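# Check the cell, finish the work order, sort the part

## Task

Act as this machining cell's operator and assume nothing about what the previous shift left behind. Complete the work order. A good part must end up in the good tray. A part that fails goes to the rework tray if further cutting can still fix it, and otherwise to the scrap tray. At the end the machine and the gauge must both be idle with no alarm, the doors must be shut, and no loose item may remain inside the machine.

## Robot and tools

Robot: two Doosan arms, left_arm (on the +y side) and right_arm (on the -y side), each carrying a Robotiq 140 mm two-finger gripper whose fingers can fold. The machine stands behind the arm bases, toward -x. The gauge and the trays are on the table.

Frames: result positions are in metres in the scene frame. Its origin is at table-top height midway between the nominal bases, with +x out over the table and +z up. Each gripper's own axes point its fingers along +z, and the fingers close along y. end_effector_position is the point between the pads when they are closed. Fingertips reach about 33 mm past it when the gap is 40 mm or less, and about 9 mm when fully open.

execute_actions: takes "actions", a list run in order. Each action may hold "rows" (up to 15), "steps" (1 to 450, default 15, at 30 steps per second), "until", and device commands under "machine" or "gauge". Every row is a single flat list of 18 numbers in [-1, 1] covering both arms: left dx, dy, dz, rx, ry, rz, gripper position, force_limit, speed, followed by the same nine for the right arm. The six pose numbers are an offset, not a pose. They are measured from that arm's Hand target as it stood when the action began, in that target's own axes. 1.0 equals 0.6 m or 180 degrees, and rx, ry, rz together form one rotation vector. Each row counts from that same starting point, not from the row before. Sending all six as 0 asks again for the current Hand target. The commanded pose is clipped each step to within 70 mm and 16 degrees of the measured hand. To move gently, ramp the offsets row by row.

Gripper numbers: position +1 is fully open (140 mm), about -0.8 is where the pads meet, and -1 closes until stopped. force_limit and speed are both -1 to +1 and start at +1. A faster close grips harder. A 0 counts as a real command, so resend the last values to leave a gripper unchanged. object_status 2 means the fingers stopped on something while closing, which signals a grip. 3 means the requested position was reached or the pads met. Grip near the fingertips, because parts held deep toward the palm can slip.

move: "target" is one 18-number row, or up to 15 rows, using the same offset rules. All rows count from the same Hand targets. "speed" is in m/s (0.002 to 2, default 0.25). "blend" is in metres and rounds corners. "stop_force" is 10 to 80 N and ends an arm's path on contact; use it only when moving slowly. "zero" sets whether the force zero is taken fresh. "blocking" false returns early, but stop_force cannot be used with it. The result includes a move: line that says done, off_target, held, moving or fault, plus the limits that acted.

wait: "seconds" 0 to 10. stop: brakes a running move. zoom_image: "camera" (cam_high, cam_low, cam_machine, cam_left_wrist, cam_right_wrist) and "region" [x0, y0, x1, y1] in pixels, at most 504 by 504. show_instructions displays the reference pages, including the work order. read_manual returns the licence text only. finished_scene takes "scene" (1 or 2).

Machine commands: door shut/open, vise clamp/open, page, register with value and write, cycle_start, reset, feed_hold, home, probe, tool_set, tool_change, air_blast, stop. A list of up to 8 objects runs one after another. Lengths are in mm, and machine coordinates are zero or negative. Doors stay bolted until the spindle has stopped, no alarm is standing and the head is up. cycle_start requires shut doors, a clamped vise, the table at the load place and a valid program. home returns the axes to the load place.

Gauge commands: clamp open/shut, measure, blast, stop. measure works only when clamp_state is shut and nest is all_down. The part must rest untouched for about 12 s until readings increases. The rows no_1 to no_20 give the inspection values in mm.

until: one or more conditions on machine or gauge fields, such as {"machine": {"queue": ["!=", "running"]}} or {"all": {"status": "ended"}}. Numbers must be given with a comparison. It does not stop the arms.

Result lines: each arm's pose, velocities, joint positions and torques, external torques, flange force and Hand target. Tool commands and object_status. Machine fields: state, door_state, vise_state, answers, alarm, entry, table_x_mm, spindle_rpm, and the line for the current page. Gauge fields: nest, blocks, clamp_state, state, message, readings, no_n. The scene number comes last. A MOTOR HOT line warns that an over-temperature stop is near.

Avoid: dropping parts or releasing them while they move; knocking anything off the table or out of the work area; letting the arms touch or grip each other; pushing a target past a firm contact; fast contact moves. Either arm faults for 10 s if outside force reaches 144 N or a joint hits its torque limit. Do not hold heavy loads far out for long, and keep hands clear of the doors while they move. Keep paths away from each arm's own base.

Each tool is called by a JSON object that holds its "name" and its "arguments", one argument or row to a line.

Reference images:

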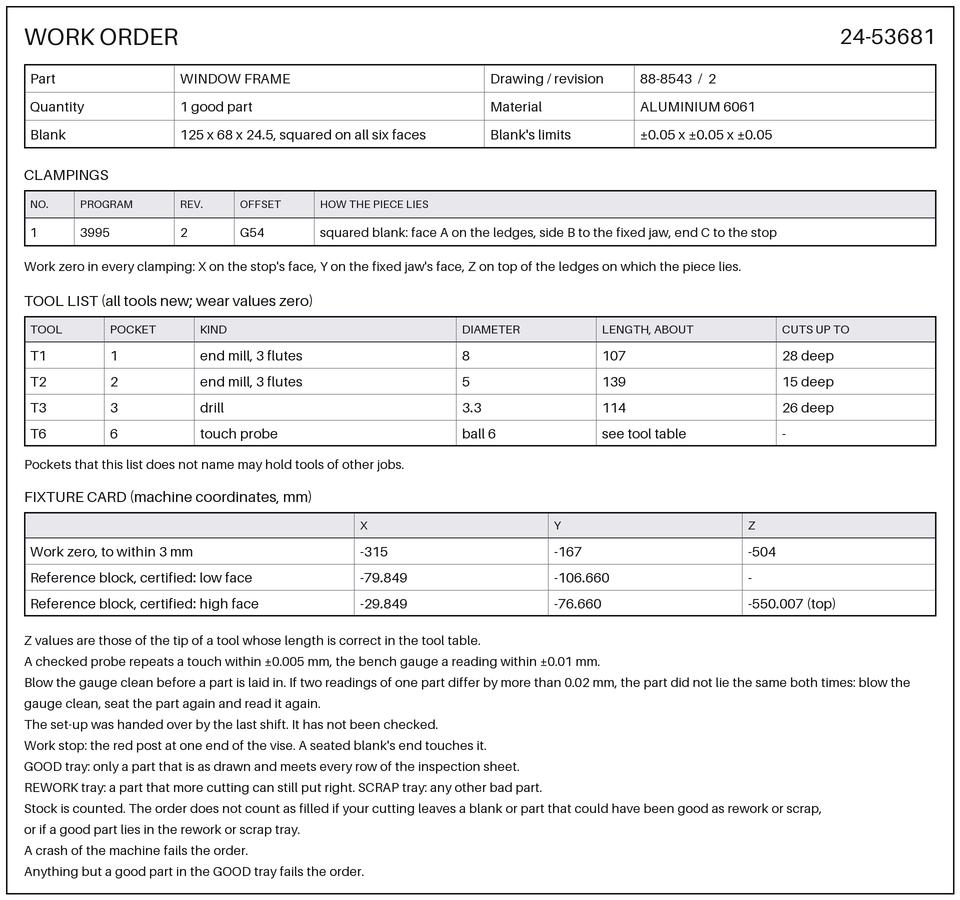

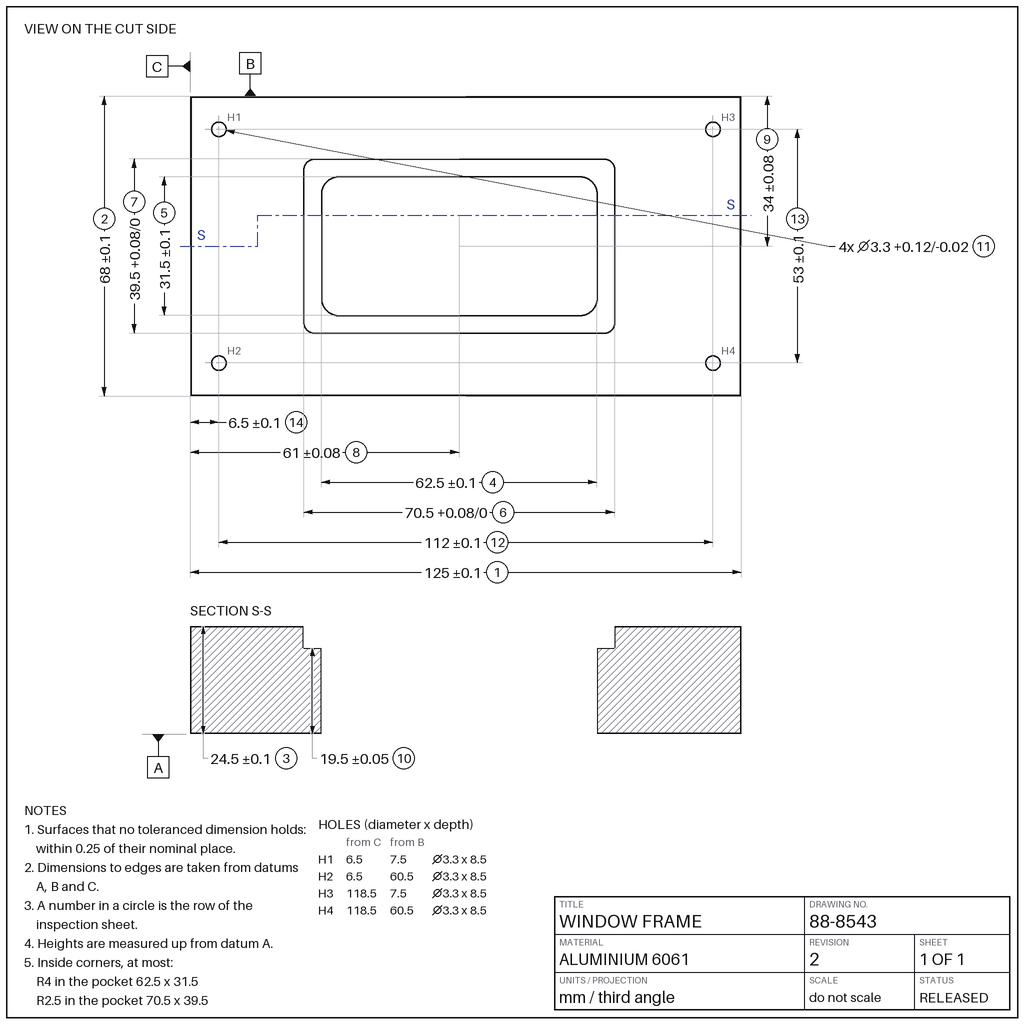

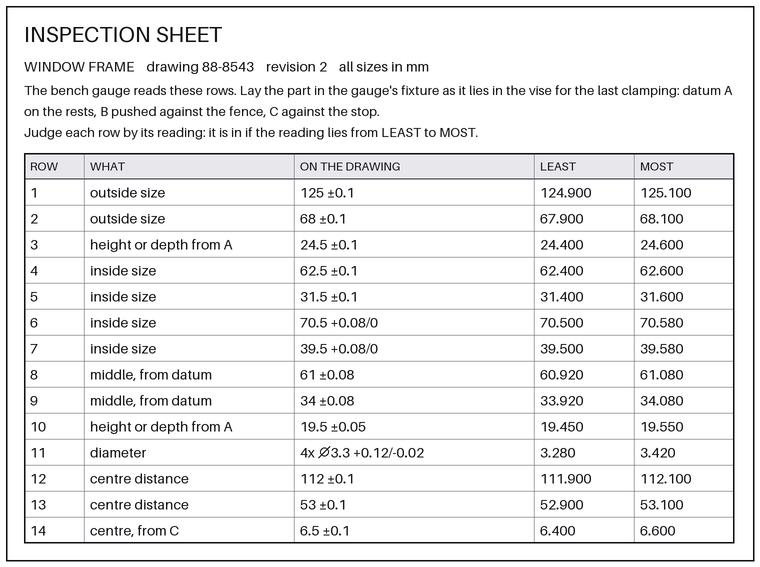

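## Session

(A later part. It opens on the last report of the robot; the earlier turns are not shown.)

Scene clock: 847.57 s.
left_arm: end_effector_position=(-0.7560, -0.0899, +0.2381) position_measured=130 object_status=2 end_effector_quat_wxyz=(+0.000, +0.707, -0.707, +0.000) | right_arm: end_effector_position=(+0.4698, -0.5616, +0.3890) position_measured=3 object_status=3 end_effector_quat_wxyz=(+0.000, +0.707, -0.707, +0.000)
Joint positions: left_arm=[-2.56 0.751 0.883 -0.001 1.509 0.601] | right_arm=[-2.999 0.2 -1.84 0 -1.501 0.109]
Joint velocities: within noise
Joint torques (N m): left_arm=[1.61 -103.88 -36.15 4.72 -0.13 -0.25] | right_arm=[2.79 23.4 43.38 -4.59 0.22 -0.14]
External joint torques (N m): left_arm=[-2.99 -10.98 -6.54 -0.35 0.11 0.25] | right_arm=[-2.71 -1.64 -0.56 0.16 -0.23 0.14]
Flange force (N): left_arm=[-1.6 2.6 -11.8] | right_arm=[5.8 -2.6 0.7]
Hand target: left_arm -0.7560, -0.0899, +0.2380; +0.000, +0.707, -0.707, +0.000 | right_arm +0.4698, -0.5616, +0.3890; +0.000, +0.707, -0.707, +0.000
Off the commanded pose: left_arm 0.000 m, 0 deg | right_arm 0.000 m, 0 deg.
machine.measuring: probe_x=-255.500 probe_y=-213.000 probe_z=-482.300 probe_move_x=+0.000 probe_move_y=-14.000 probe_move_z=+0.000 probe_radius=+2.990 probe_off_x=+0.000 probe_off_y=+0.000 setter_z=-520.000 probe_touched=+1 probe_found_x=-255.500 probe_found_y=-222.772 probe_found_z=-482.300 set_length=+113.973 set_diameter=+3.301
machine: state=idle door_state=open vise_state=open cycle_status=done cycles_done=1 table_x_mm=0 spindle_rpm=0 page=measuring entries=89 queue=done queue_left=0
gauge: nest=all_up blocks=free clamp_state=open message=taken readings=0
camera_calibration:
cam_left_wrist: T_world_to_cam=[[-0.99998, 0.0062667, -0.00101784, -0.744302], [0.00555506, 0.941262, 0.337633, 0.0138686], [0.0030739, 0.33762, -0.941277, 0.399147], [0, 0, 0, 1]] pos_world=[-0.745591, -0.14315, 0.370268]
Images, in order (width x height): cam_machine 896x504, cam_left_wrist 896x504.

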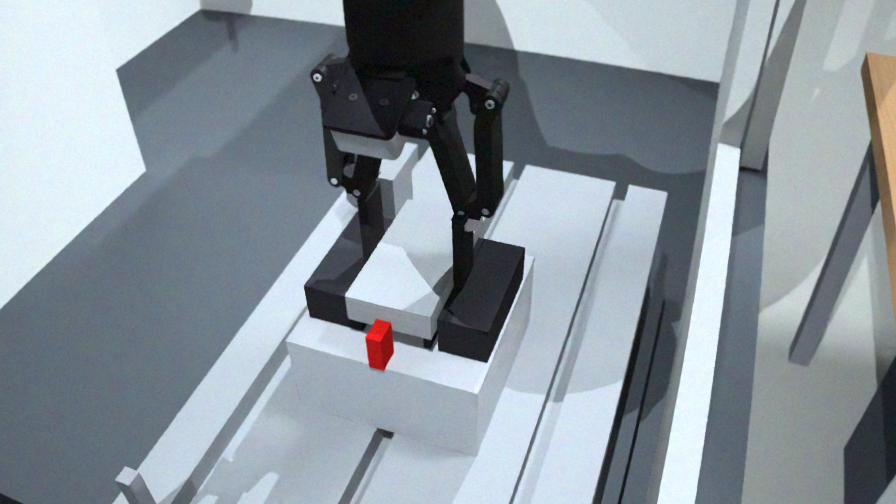

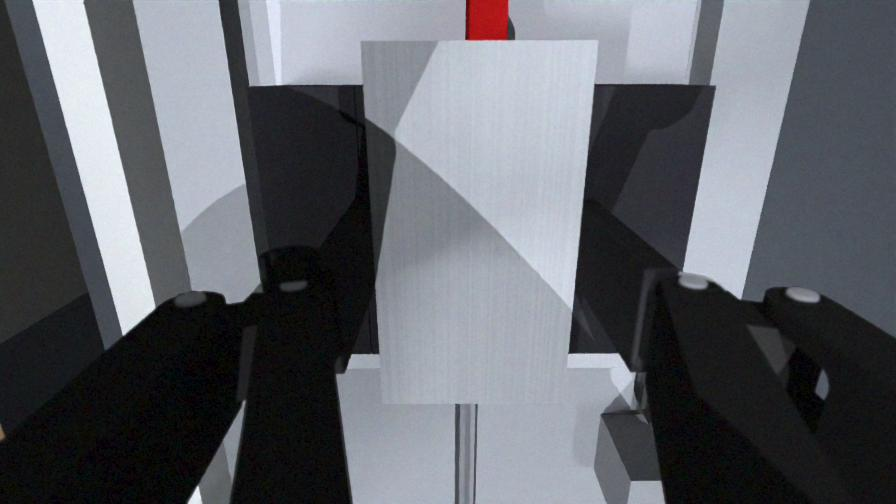

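{"name": "move", "arguments": {
  "target": [
    [0,0,-0.03,0,0,0,-1,0.3,-1,0,0,0,0,0,0,1,1,1],
    [0,0,-0.11,0,0,0,-1,0.3,-1,0,0,0,0,0,0,1,1,1]
  ],
  "speed": [0.03,0.08],
  "cameras": ["cam_machine","cam_left_wrist"]
}}

Scene clock: 849.77 s.
left_arm: end_effector_position=(-0.7561, -0.0900, +0.3040) position_measured=130 object_status=2 end_effector_quat_wxyz=(+0.000, +0.707, -0.707, +0.000) | right_arm: end_effector_position=(+0.4698, -0.5616, +0.3890) position_measured=3 object_status=3 end_effector_quat_wxyz=(+0.000, +0.707, -0.707, +0.000)
Joint positions: left_arm=[-2.56 0.751 0.765 -0.001 1.626 0.601] | right_arm=[-2.999 0.2 -1.84 0 -1.501 0.109]
Joint velocities: within noise
Joint torques (N m): left_arm=[0.12 -117.84 -43.46 4.25 0.03 -0.18] | right_arm=[2.68 23.52 43.47 -4.58 0.22 -0.07]
External joint torques (N m): left_arm=[-1.28 3.33 0.93 0.12 -0.05 0.18] | right_arm=[-2.56 -1.74 -0.63 0.16 -0.22 0.07]
Flange force (N): left_arm=[1.4 3.7 1.5] | right_arm=[5.6 -2.6 0.9]
Hand target: left_arm -0.7561, -0.0900, +0.3040; +0.000, +0.707, -0.707, +0.000 | right_arm +0.4698, -0.5616, +0.3890; +0.000, +0.707, -0.707, +0.000
Off the commanded pose: left_arm 0.000 m, 0 deg | right_arm 0.000 m, 0 deg.
machine.measuring: probe_x=-255.500 probe_y=-213.000 probe_z=-482.300 probe_move_x=+0.000 probe_move_y=-14.000 probe_move_z=+0.000 probe_radius=+2.990 probe_off_x=+0.000 probe_off_y=+0.000 setter_z=-520.000 probe_touched=+1 probe_found_x=-255.500 probe_found_y=-222.772 probe_found_z=-482.300 set_length=+113.973 set_diameter=+3.301
machine: state=idle door_state=open vise_state=open cycle_status=done cycles_done=1 table_x_mm=0 spindle_rpm=0 page=measuring entries=89 queue=done queue_left=0
gauge: nest=all_up blocks=free clamp_state=open message=taken readings=0
move: done
camera_calibration:
cam_left_wrist: T_world_to_cam=[[-0.99998, 0.00630117, -0.00111123, -0.744189], [0.00555568, 0.94123, 0.337722, -0.00842432], [0.00317396, 0.337709, -0.941245, 0.46125], [0, 0, 0, 1]] pos_world=[-0.745591, -0.14315, 0.436168]
Images, in order (width x height): cam_machine 896x504, cam_left_wrist 896x504.

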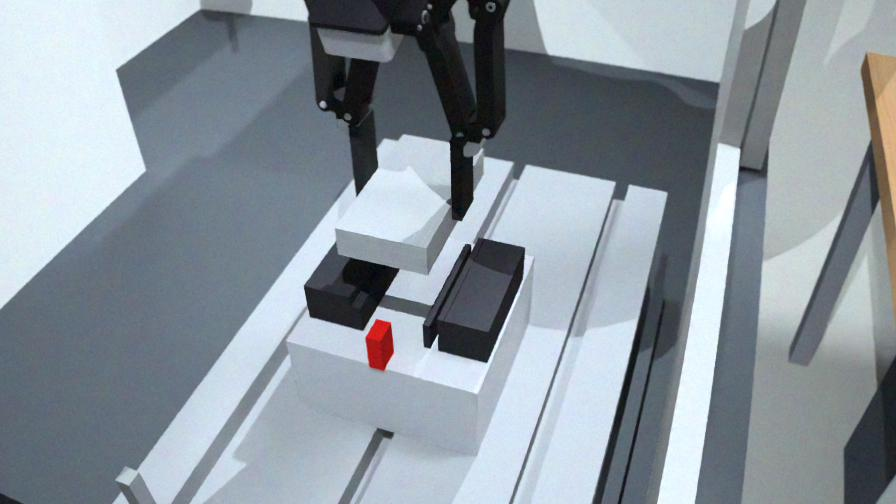

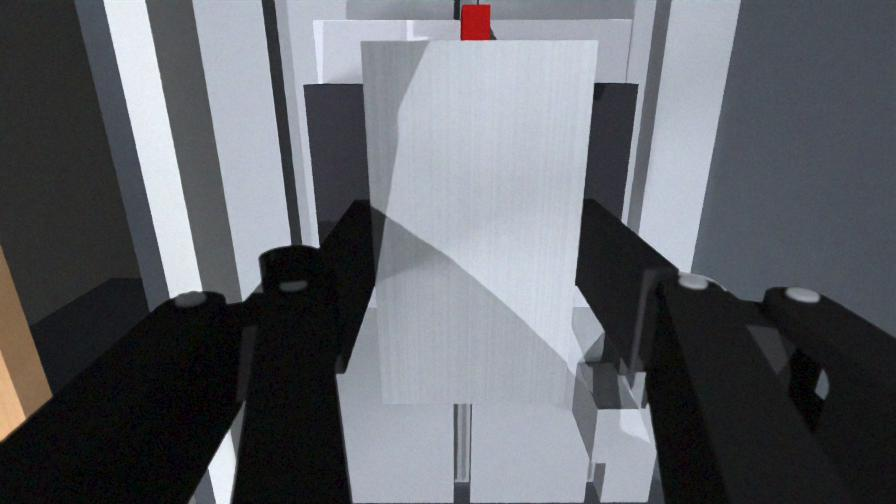

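{"name": "move", "arguments": {
  "target": [0,-1.0,-0.02,0,0,0,-1,0.3,-1,0,0,0,0,0,0,1,1,1],
  "speed": 0.2,
  "cameras": ["cam_machine"]
}}

{"name": "move", "arguments": {
  "target": [0,-0.95,0,0,0,0,-1,0.3,-1,0,0,0,0,0,0,1,1,1],
  "speed": 0.2,
  "cameras": ["cam_high"]
}}

{"name": "move", "arguments": {
  "target": [0,-0.50,0.02,0,0,0,-1,0.3,-1,0,0,0,0,0,0,1,1,1],
  "speed": 0.2
}}

Scene clock: 854.57 s.
left_arm: end_effector_position=(-0.1561, -0.0895, +0.3161) position_measured=130 object_status=2 end_effector_quat_wxyz=(+0.000, +0.707, -0.707, +0.000) | right_arm: end_effector_position=(+0.4698, -0.5616, +0.3890) position_measured=3 object_status=3 end_effector_quat_wxyz=(+0.000, +0.707, -0.707, +0.000)
Joint positions: left_arm=[-1.96 0.108 1.68 0 1.355 1.201] | right_arm=[-2.999 0.2 -1.84 0 -1.501 0.109]
Joint velocities: within noise
Joint torques (N m): left_arm=[1.69 -55.57 -42.48 4.31 0.11 -0.31] | right_arm=[2.99 23.42 43.37 -4.57 0.19 -0.14]
External joint torques (N m): left_arm=[-1.76 1.44 0.61 -0.02 -0.14 0.31] | right_arm=[-2.79 -1.75 -0.83 0.18 -0.21 0.14]
Flange force (N): left_arm=[0.3 2.6 1.6] | right_arm=[6.0 -2.4 1.2]
Hand target: left_arm -0.1561, -0.0895, +0.3162; +0.000, +0.707, -0.707, +0.000 | right_arm +0.4698, -0.5616, +0.3890; +0.000, +0.707, -0.707, +0.000
Off the commanded pose: left_arm 0.000 m, 0 deg | right_arm 0.000 m, 0 deg.
machine.measuring: probe_x=-255.500 probe_y=-213.000 probe_z=-482.300 probe_move_x=+0.000 probe_move_y=-14.000 probe_move_z=+0.000 probe_radius=+2.990 probe_off_x=+0.000 probe_off_y=+0.000 setter_z=-520.000 probe_touched=+1 probe_found_x=-255.500 probe_found_y=-222.772 probe_found_z=-482.300 set_length=+113.973 set_diameter=+3.301
machine: state=idle door_state=open vise_state=open cycle_status=done cycles_done=1 table_x_mm=0 spindle_rpm=0 page=measuring entries=89 queue=done queue_left=0
gauge: nest=all_up blocks=free clamp_state=open message=taken readings=0
move: done
Images, in order (width x height): cam_machine 896x504.

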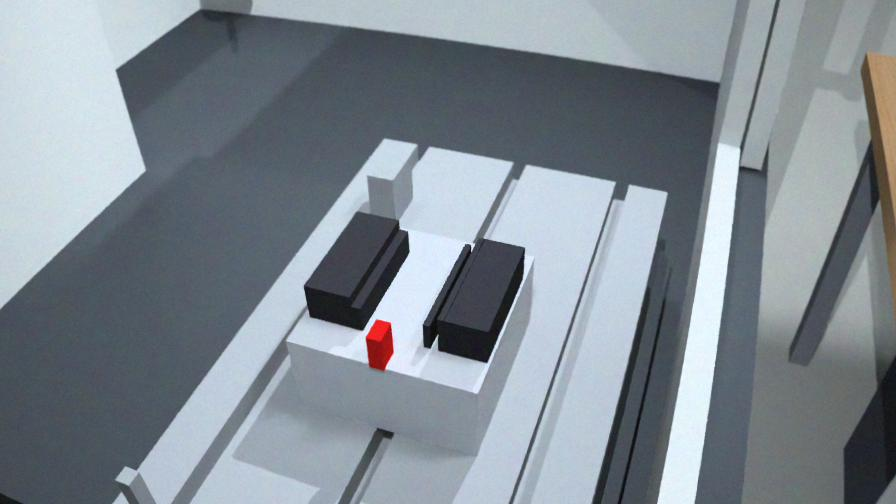

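Scene clock: 857.80 s.
left_arm: end_effector_position=(+0.4139, -0.0891, +0.3163) position_measured=130 object_status=2 end_effector_quat_wxyz=(+0.000, +0.707, -0.707, +0.000) | right_arm: end_effector_position=(+0.4698, -0.5616, +0.3890) position_measured=3 object_status=3 end_effector_quat_wxyz=(+0.000, +0.707, -0.707, +0.000)
Joint positions: left_arm=[-1.062 0.239 1.522 0.001 1.381 2.099] | right_arm=[-2.999 0.2 -1.84 0 -1.501 0.109]
Joint velocities: within noise
Joint torques (N m): left_arm=[2.29 -69.49 -43.91 4.21 0.08 -0.28] | right_arm=[3.14 23.13 43.55 -4.55 0.2 -0.11]
External joint torques (N m): left_arm=[-1.95 1.69 1.95 0.08 -0.1 0.28] | right_arm=[-2.91 -1.28 -0.82 0.14 -0.21 0.11]
Flange force (N): left_arm=[0.1 2.8 3.5] | right_arm=[6.4 -1.7 1.2]
Hand target: left_arm +0.4139, -0.0891, +0.3163; +0.000, +0.707, -0.707, +0.000 | right_arm +0.4698, -0.5616, +0.3890; +0.000, +0.707, -0.707, +0.000
Off the commanded pose: left_arm 0.000 m, 0 deg | right_arm 0.000 m, 0 deg.
machine.measuring: probe_x=-255.500 probe_y=-213.000 probe_z=-482.300 probe_move_x=+0.000 probe_move_y=-14.000 probe_move_z=+0.000 probe_radius=+2.990 probe_off_x=+0.000 probe_off_y=+0.000 setter_z=-520.000 probe_touched=+1 probe_found_x=-255.500 probe_found_y=-222.772 probe_found_z=-482.300 set_length=+113.973 set_diameter=+3.301
machine: state=idle door_state=open vise_state=open cycle_status=done cycles_done=1 table_x_mm=0 spindle_rpm=0 page=measuring entries=89 queue=done queue_left=0
gauge: nest=all_up blocks=free clamp_state=open message=taken readings=0
move: done
Images, in order (width x height): cam_high 896x504.

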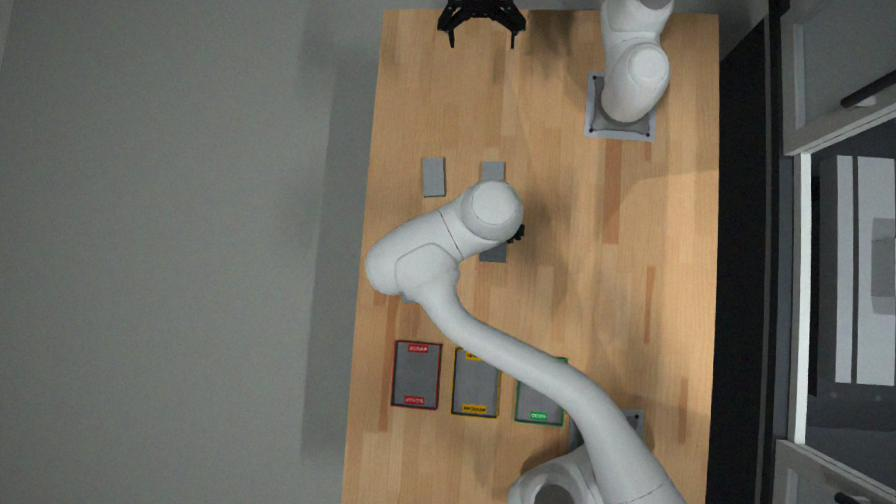

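Scene clock: 859.73 s.
left_arm: end_effector_position=(+0.7139, -0.0889, +0.3044) position_measured=130 object_status=2 end_effector_quat_wxyz=(+0.000, +0.707, -0.707, +0.000) | right_arm: end_effector_position=(+0.4698, -0.5616, +0.3890) position_measured=3 object_status=3 end_effector_quat_wxyz=(+0.000, +0.707, -0.707, +0.000)
Joint positions: left_arm=[-0.767 0.576 1.058 0.001 1.508 2.394] | right_arm=[-2.999 0.2 -1.84 0 -1.501 0.109]
Joint velocities: within noise
Joint torques (N m): left_arm=[2.36 -105.64 -43.76 4.33 0.07 -0.23] | right_arm=[2.97 23.59 43.38 -4.57 0.19 -0.12]
External joint torques (N m): left_arm=[-1.37 3.17 0.49 0.1 -0.08 0.23] | right_arm=[-2.82 -1.39 -0.6 0.16 -0.21 0.12]
Flange force (N): left_arm=[3.7 -2.4 1.3] | right_arm=[6.1 -2.1 0.8]
Hand target: left_arm +0.7139, -0.0889, +0.3043; +0.000, +0.707, -0.707, +0.000 | right_arm +0.4698, -0.5616, +0.3890; +0.000, +0.707, -0.707, +0.000
Off the commanded pose: left_arm 0.000 m, 0 deg | right_arm 0.000 m, 0 deg.
machine.measuring: probe_x=-255.500 probe_y=-213.000 probe_z=-482.300 probe_move_x=+0.000 probe_move_y=-14.000 probe_move_z=+0.000 probe_radius=+2.990 probe_off_x=+0.000 probe_off_y=+0.000 setter_z=-520.000 probe_touched=+1 probe_found_x=-255.500 probe_found_y=-222.772 probe_found_z=-482.300 set_length=+113.973 set_diameter=+3.301
machine: state=idle door_state=open vise_state=open cycle_status=done cycles_done=1 table_x_mm=0 spindle_rpm=0 page=measuring entries=89 queue=done queue_left=0
gauge: nest=all_up blocks=free clamp_state=open message=taken readings=0
move: done
camera_calibration:
cam_left_wrist: T_world_to_cam=[[-0.999979, 0.00633537, -0.00120481, 0.72582], [0.00555615, 0.941218, 0.337754, -0.0177779], [0.00327378, 0.337741, -0.941234, 0.456517], [0, 0, 0, 1]] pos_world=[0.724409, -0.14205, 0.436568]
cam_right_wrist: T_world_to_cam=[[-0.99998, -0.00169899, 0.0061328, 0.473668], [0.000356827, 0.947217, 0.320592, 0.407756], [-0.00635377, 0.320588, -0.947197, 0.694307], [0, 0, 0, 1]] pos_world=[0.477925, -0.608016, 0.524017]

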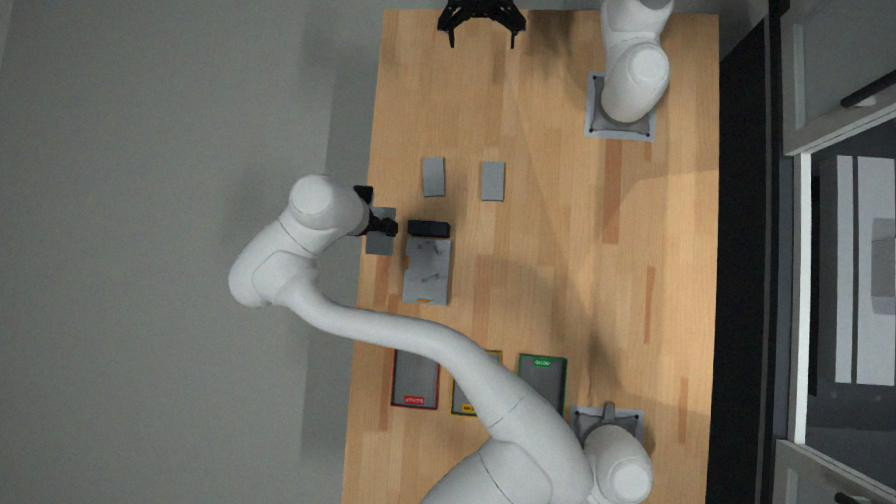

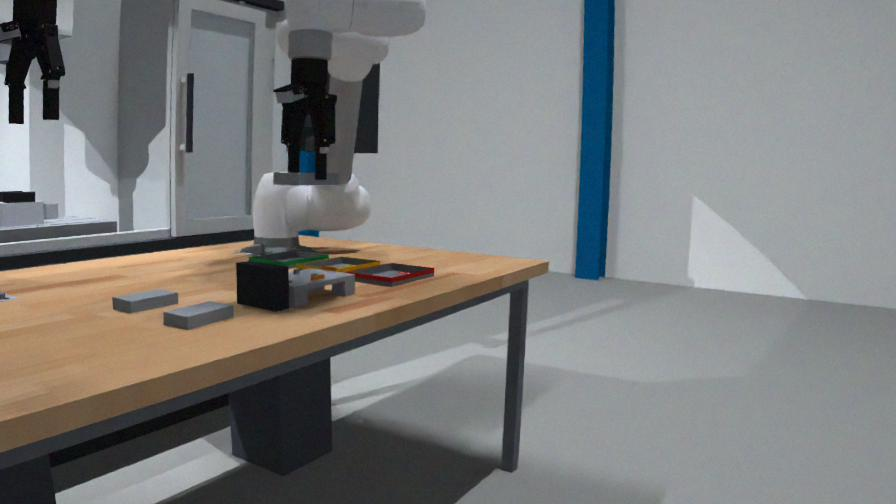

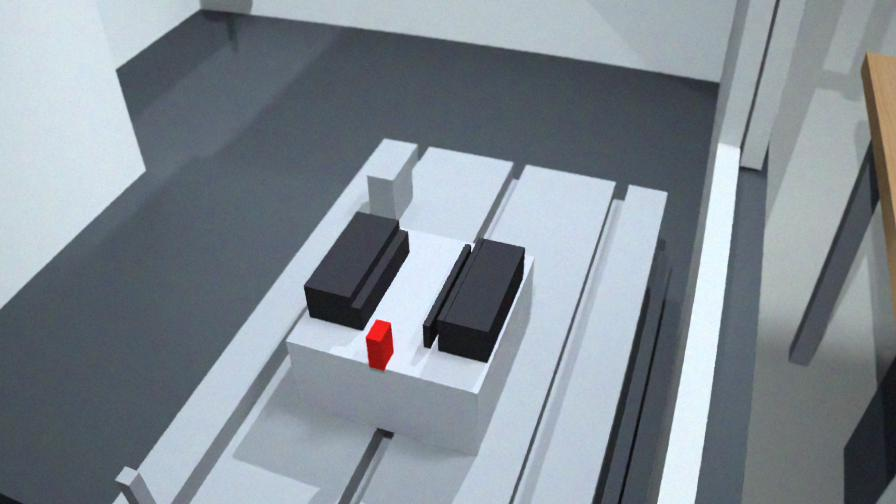

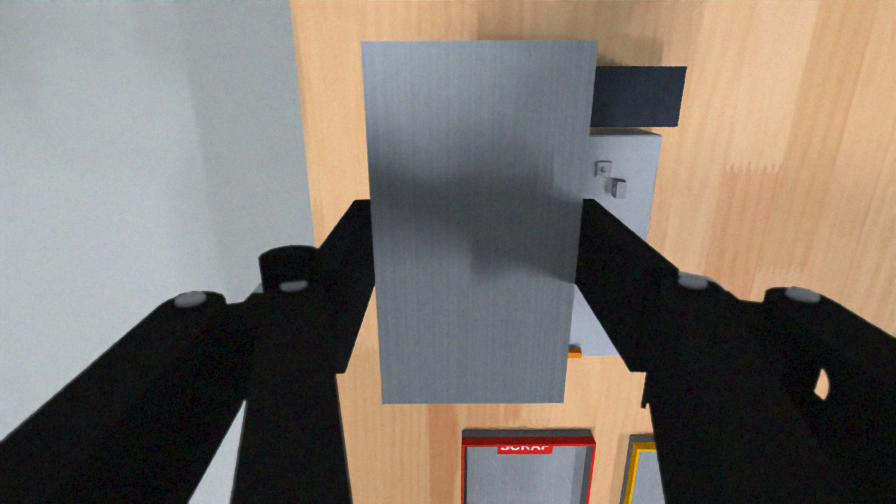

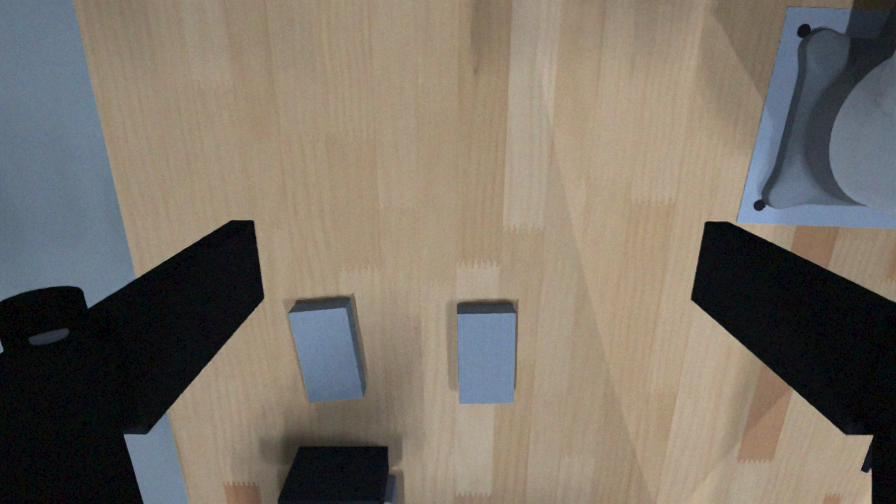

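{"name": "move", "arguments": {
  "target": [-0.128,0.1445,0.207,0,0,0,-1,0.3,-1,0,0,0,0,0,0,1,1,1],
  "speed": 0.15,
  "cameras": ["cam_low","cam_left_wrist"]
}}

{"name": "zoom_image", "arguments": {
  "camera": "cam_low",
  "region": [180, 150, 420, 350]
}}

Scene clock: 862.53 s.
left_arm: end_effector_position=(+0.6272, -0.0121, +0.1802) position_measured=130 object_status=2 end_effector_quat_wxyz=(+0.000, +0.707, -0.707, +0.000) | right_arm: end_effector_position=(+0.4698, -0.5616, +0.3890) position_measured=3 object_status=3 end_effector_quat_wxyz=(+0.000, +0.707, -0.707, +0.000)
Joint positions: left_arm=[-0.77 0.431 1.512 0.001 1.199 2.391] | right_arm=[-2.999 0.2 -1.84 0 -1.501 0.109]
Joint velocities: within noise
Joint torques (N m): left_arm=[2.08 -86.24 -40.65 3.99 -0.14 -0.27] | right_arm=[3.05 23.44 43.48 -4.56 0.26 -0.1]
External joint torques (N m): left_arm=[-1.45 2.34 0.98 0.06 0.12 0.27] | right_arm=[-2.77 -1.75 -0.69 0.15 -0.27 0.1]
Flange force (N): left_arm=[2.0 0.0 2.2] | right_arm=[6.1 -2.6 0.9]
Hand target: left_arm +0.6272, -0.0120, +0.1802; +0.000, +0.707, -0.707, +0.000 | right_arm +0.4698, -0.5616, +0.3890; +0.000, +0.707, -0.707, +0.000
Off the commanded pose: left_arm 0.000 m, 0 deg | right_arm 0.000 m, 0 deg.
machine.measuring: probe_x=-255.500 probe_y=-213.000 probe_z=-482.300 probe_move_x=+0.000 probe_move_y=-14.000 probe_move_z=+0.000 probe_radius=+2.990 probe_off_x=+0.000 probe_off_y=+0.000 setter_z=-520.000 probe_touched=+1 probe_found_x=-255.500 probe_found_y=-222.772 probe_found_z=-482.300 set_length=+113.973 set_diameter=+3.301
machine: state=idle door_state=open vise_state=open cycle_status=done cycles_done=1 table_x_mm=0 spindle_rpm=0 page=measuring entries=89 queue=done queue_left=0
gauge: nest=all_up blocks=free clamp_state=open message=taken readings=0
move: done
camera_calibration:
cam_left_wrist: T_world_to_cam=[[-0.99998, 0.0062667, -0.00101784, 0.638423], [0.00555506, 0.941262, 0.337633, -0.0475911], [0.0030739, 0.33762, -0.941277, 0.314094], [0, 0, 0, 1]] pos_world=[0.637709, -0.0652497, 0.312368]
Images, in order (width x height): cam_low 896x504, cam_left_wrist 896x504.

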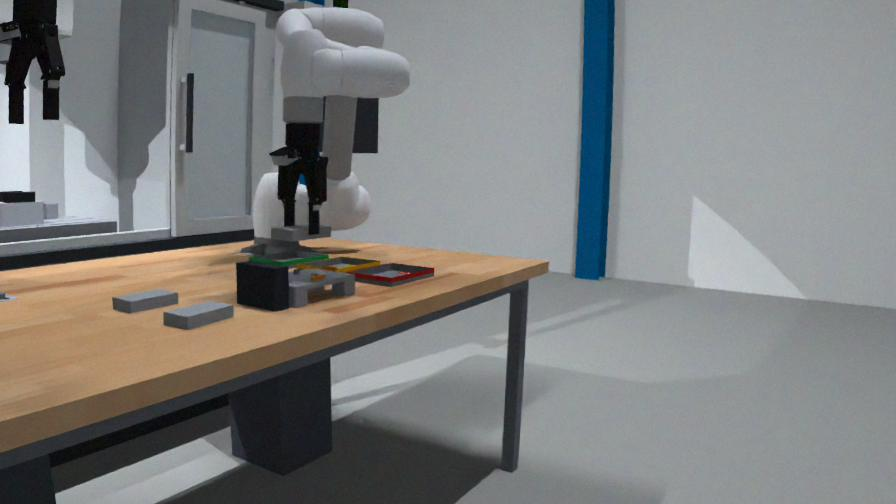

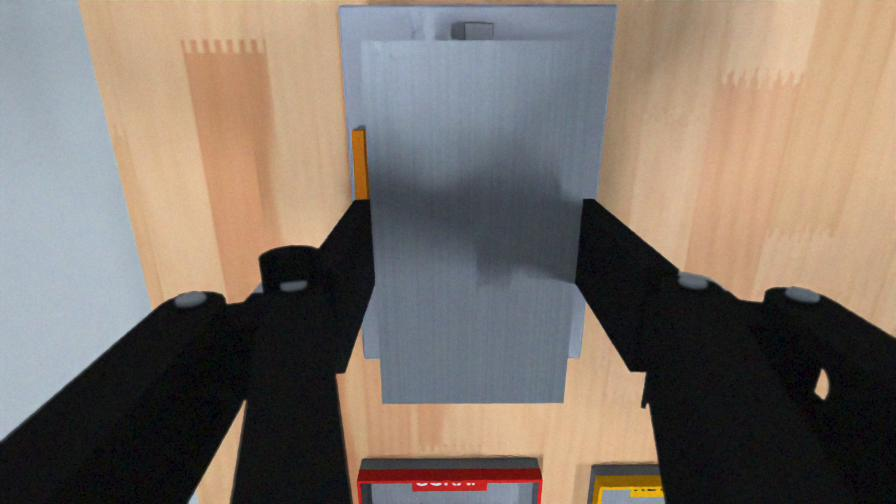

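Scaled by 2.100.

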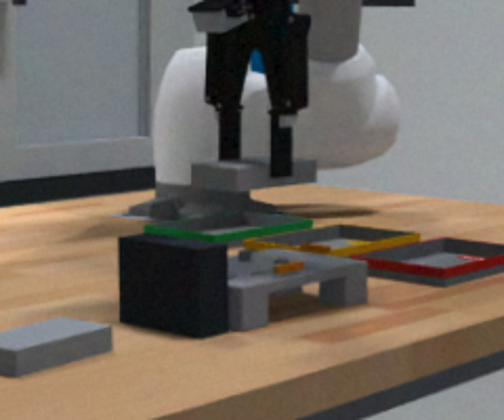

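{"name": "move", "arguments": {
  "target": [0.005,0,0.105,0,0,0,-1,0.3,-1,0,0,0,0,0,0,1,1,1],
  "speed": 0.06,
  "cameras": ["cam_low"]
}}

{"name": "zoom_image", "arguments": {
  "camera": "cam_low",
  "region": [200, 190, 400, 340]
}}

Scene clock: 864.67 s.
left_arm: end_effector_position=(+0.6272, -0.0150, +0.1172) position_measured=130 object_status=2 end_effector_quat_wxyz=(+0.000, +0.707, -0.707, +0.000) | right_arm: end_effector_position=(+0.4698, -0.5616, +0.3890) position_measured=3 object_status=3 end_effector_quat_wxyz=(+0.000, +0.707, -0.707, +0.000)
Joint positions: left_arm=[-0.773 0.475 1.567 0.001 1.099 2.388] | right_arm=[-2.999 0.2 -1.84 0 -1.501 0.109]
Joint velocities: within noise
Joint torques (N m): left_arm=[2.26 -88.38 -39.25 3.8 0.16 -0.25] | right_arm=[3.01 23.51 43.4 -4.56 0.22 -0.07]
External joint torques (N m): left_arm=[-1.68 1.71 1.31 0.08 -0.18 0.25] | right_arm=[-2.98 -1.59 -0.71 0.14 -0.24 0.07]
Flange force (N): left_arm=[0.9 1.7 2.7] | right_arm=[6.6 -2.4 1.0]
Hand target: left_arm +0.6272, -0.0150, +0.1172; +0.000, +0.707, -0.707, +0.000 | right_arm +0.4698, -0.5616, +0.3890; +0.000, +0.707, -0.707, +0.000
Off the commanded pose: left_arm 0.000 m, 0 deg | right_arm 0.000 m, 0 deg.
machine.measuring: probe_x=-255.500 probe_y=-213.000 probe_z=-482.300 probe_move_x=+0.000 probe_move_y=-14.000 probe_move_z=+0.000 probe_radius=+2.990 probe_off_x=+0.000 probe_off_y=+0.000 setter_z=-520.000 probe_touched=+1 probe_found_x=-255.500 probe_found_y=-222.772 probe_found_z=-482.300 set_length=+113.973 set_diameter=+3.301
machine: state=idle door_state=open vise_state=open cycle_status=done cycles_done=1 table_x_mm=0 spindle_rpm=0 page=measuring entries=89 queue=done queue_left=0
gauge: nest=all_up blocks=free clamp_state=open message=taken readings=0
move: done
Images, in order (width x height): cam_low 896x504.

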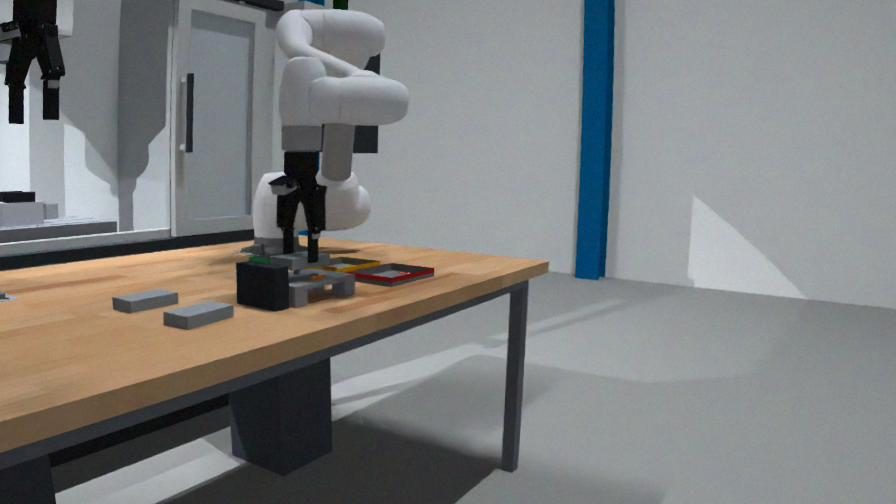

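Scaled by 2.520.

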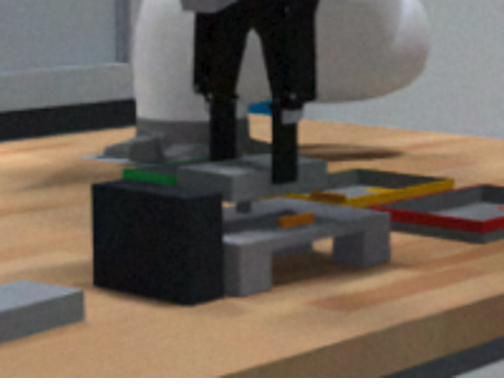

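{"name": "move", "arguments": {
  "target": [0,0,0.06,0,0,0,-1,0.3,-1,0,0,0,0,0,0,1,1,1],
  "speed": 0.008,
  "stop_force": 10,
  "cameras": ["cam_low"]
}}

{"name": "zoom_image", "arguments": {
  "camera": "cam_low",
  "region": [200, 190, 400, 340]
}}

Scene clock: 868.70 s.
left_arm: end_effector_position=(+0.6273, -0.0150, +0.0921) position_measured=130 object_status=2 end_effector_quat_wxyz=(+0.000, +0.707, -0.707, +0.000) | right_arm: end_effector_position=(+0.4698, -0.5616, +0.3890) position_measured=3 object_status=3 end_effector_quat_wxyz=(+0.000, +0.707, -0.707, +0.000)
Joint positions: left_arm=[-0.772 0.495 1.588 0.001 1.06 2.388] | right_arm=[-2.999 0.2 -1.84 0 -1.501 0.109]
Joint velocities: within noise
Joint torques (N m): left_arm=[2.27 -68.61 -29.32 3.68 -2.2 -0.19] | right_arm=[2.65 23.69 43.41 -4.63 0.22 -0.11]
External joint torques (N m): left_arm=[-1.58 -19.67 -7.9 0.11 2.19 0.19] | right_arm=[-2.53 -1.47 -0.56 0.21 -0.24 0.11]
Flange force (N): left_arm=[-3.9 7.3 -25.2] | right_arm=[5.5 -2.3 0.7]
Hand target: left_arm +0.6273, -0.0150, +0.0921; +0.000, +0.707, -0.707, +0.000 (not the last commanded pose) | right_arm +0.4698, -0.5616, +0.3890; +0.000, +0.707, -0.707, +0.000
Off the commanded pose: left_arm 0.011 m, 0 deg | right_arm 0.000 m, 0 deg.
machine.measuring: probe_x=-255.500 probe_y=-213.000 probe_z=-482.300 probe_move_x=+0.000 probe_move_y=-14.000 probe_move_z=+0.000 probe_radius=+2.990 probe_off_x=+0.000 probe_off_y=+0.000 setter_z=-520.000 probe_touched=+1 probe_found_x=-255.500 probe_found_y=-222.772 probe_found_z=-482.300 set_length=+113.973 set_diameter=+3.301
machine: state=idle door_state=open vise_state=open cycle_status=done cycles_done=1 table_x_mm=0 spindle_rpm=0 page=measuring entries=89 queue=done queue_left=0
gauge: nest=some_down blocks=free clamp_state=open message=taken readings=0
move: contact (left_arm)
Images, in order (width x height): cam_low 896x504.

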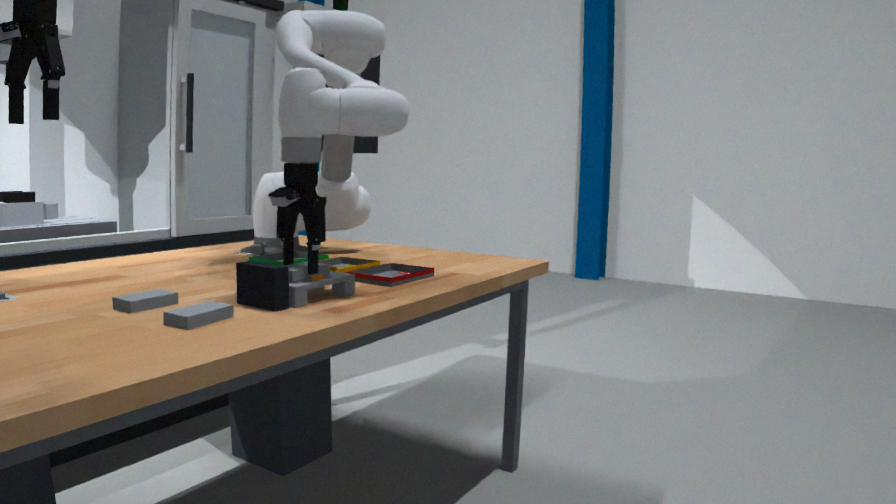

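Scaled by 2.520.

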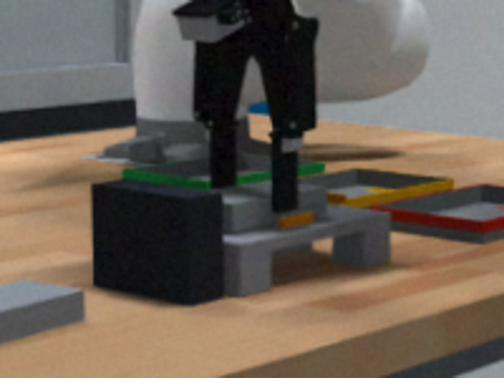

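{"name": "execute_actions", "arguments": {
  "actions": [
    {"rows":[[0,0,0,0,0,0,0.16,0.3,-1,0,0,0,0,0,0,1,1,1]],"steps":40}
  ],
  "cameras": ["cam_left_wrist"]
}}

{"name": "move", "arguments": {
  "target": [0,0,-0.08,0,0,0,0.16,0.3,-1,0,0,0,0,0,0,1,1,1],
  "speed": 0.05,
  "cameras": ["cam_left_wrist","cam_low"]
}}

Scene clock: 870.90 s.
left_arm: end_effector_position=(+0.6272, -0.0150, +0.0921) position_measured=109 object_status=3 end_effector_quat_wxyz=(+0.000, +0.707, -0.707, +0.000) | right_arm: end_effector_position=(+0.4698, -0.5616, +0.3890) position_measured=3 object_status=3 end_effector_quat_wxyz=(+0.000, +0.707, -0.707, +0.000)
Joint positions: left_arm=[-0.772 0.495 1.588 0.001 1.06 2.388] | right_arm=[-2.999 0.2 -1.84 0 -1.501 0.109]
Joint velocities: within noise
Joint torques (N m): left_arm=[1.92 -84.94 -35.4 3.66 0.1 -0.26] | right_arm=[3.02 23.27 43.29 -4.58 0.2 -0.12]
External joint torques (N m): left_arm=[-1.09 -4.05 -2.05 0.17 -0.11 0.26] | right_arm=[-2.78 -1.57 -0.38 0.15 -0.21 0.12]
Flange force (N): left_arm=[0.0 1.6 -4.6] | right_arm=[6.0 -2.7 0.5]
Hand target: left_arm +0.6273, -0.0150, +0.0921; +0.000, +0.707, -0.707, +0.000 | right_arm +0.4698, -0.5616, +0.3890; +0.000, +0.707, -0.707, +0.000
Off the commanded pose: left_arm 0.000 m, 0 deg | right_arm 0.000 m, 0 deg.
machine.measuring: probe_x=-255.500 probe_y=-213.000 probe_z=-482.300 probe_move_x=+0.000 probe_move_y=-14.000 probe_move_z=+0.000 probe_radius=+2.990 probe_off_x=+0.000 probe_off_y=+0.000 setter_z=-520.000 probe_touched=+1 probe_found_x=-255.500 probe_found_y=-222.772 probe_found_z=-482.300 set_length=+113.973 set_diameter=+3.301
machine: state=idle door_state=open vise_state=open cycle_status=done cycles_done=1 table_x_mm=0 spindle_rpm=0 page=measuring entries=89 queue=done queue_left=0
gauge: nest=some_down blocks=free clamp_state=open message=taken readings=0
camera_calibration:
cam_left_wrist: T_world_to_cam=[[-0.99998, 0.00630088, -0.00111182, 0.638376], [0.0055555, 0.941261, 0.337633, -0.0150222], [0.0031739, 0.33762, -0.941277, 0.232117], [0, 0, 0, 1]] pos_world=[0.637709, -0.0682497, 0.224268]
Images, in order (width x height): cam_left_wrist 896x504.

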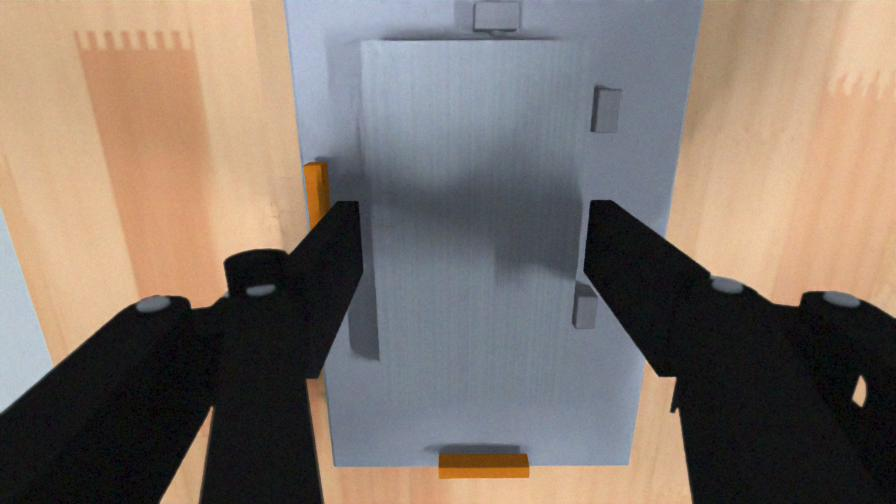

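Scene clock: 872.17 s.
left_arm: end_effector_position=(+0.6273, -0.0150, +0.1401) position_measured=109 object_status=3 end_effector_quat_wxyz=(+0.000, +0.707, -0.707, +0.000) | right_arm: end_effector_position=(+0.4698, -0.5616, +0.3890) position_measured=3 object_status=3 end_effector_quat_wxyz=(+0.000, +0.707, -0.707, +0.000)
Joint positions: left_arm=[-0.773 0.459 1.547 0.001 1.136 2.388] | right_arm=[-2.999 0.2 -1.84 0 -1.501 0.109]
Joint velocities: within noise
Joint torques (N m): left_arm=[2.22 -83.36 -36.55 3.85 0.27 -0.24] | right_arm=[2.82 23.31 43.41 -4.58 0.22 -0.12]
External joint torques (N m): left_arm=[-1.43 -3.28 -2.13 0.1 -0.27 0.24] | right_arm=[-2.54 -1.91 -0.72 0.18 -0.23 0.12]
Flange force (N): left_arm=[1.0 1.2 -3.8] | right_arm=[5.5 -2.8 1.0]
Hand target: left_arm +0.6272, -0.0150, +0.1401; +0.000, +0.707, -0.707, +0.000 | right_arm +0.4698, -0.5616, +0.3890; +0.000, +0.707, -0.707, +0.000
Off the commanded pose: left_arm 0.000 m, 0 deg | right_arm 0.000 m, 0 deg.
machine.measuring: probe_x=-255.500 probe_y=-213.000 probe_z=-482.300 probe_move_x=+0.000 probe_move_y=-14.000 probe_move_z=+0.000 probe_radius=+2.990 probe_off_x=+0.000 probe_off_y=+0.000 setter_z=-520.000 probe_touched=+1 probe_found_x=-255.500 probe_found_y=-222.772 probe_found_z=-482.300 set_length=+113.973 set_diameter=+3.301
machine: state=idle door_state=open vise_state=open cycle_status=done cycles_done=1 table_x_mm=0 spindle_rpm=0 page=measuring entries=89 queue=done queue_left=0
gauge: nest=some_down blocks=free clamp_state=open message=taken readings=0
move: done
camera_calibration:
cam_left_wrist: T_world_to_cam=[[-0.99998, 0.00624108, -0.00123997, 0.63846], [0.00545595, 0.941262, 0.337634, -0.0311655], [0.00327434, 0.33762, -0.941277, 0.277234], [0, 0, 0, 1]] pos_world=[0.637709, -0.0682497, 0.272268]
Images, in order (width x height): cam_low 896x504, cam_left_wrist 896x504.

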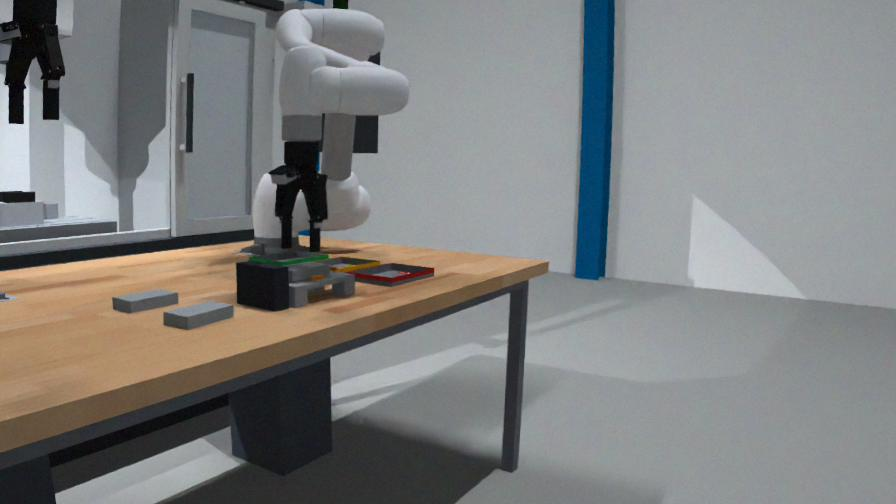

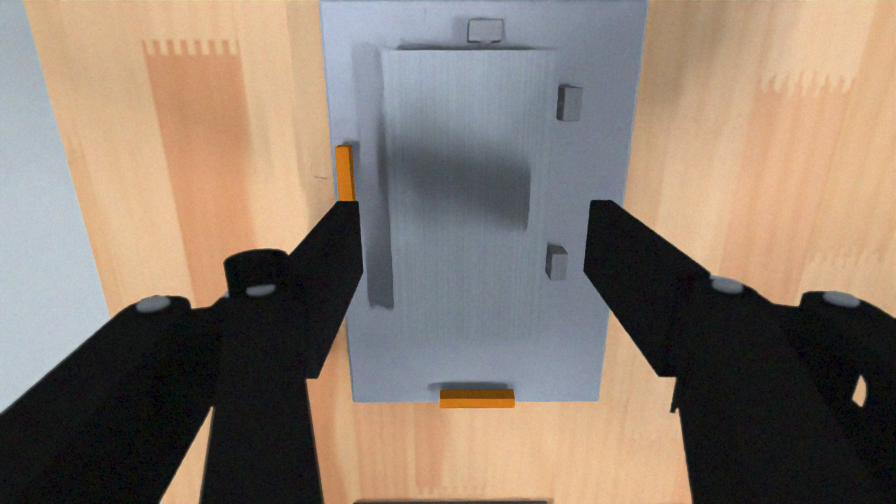

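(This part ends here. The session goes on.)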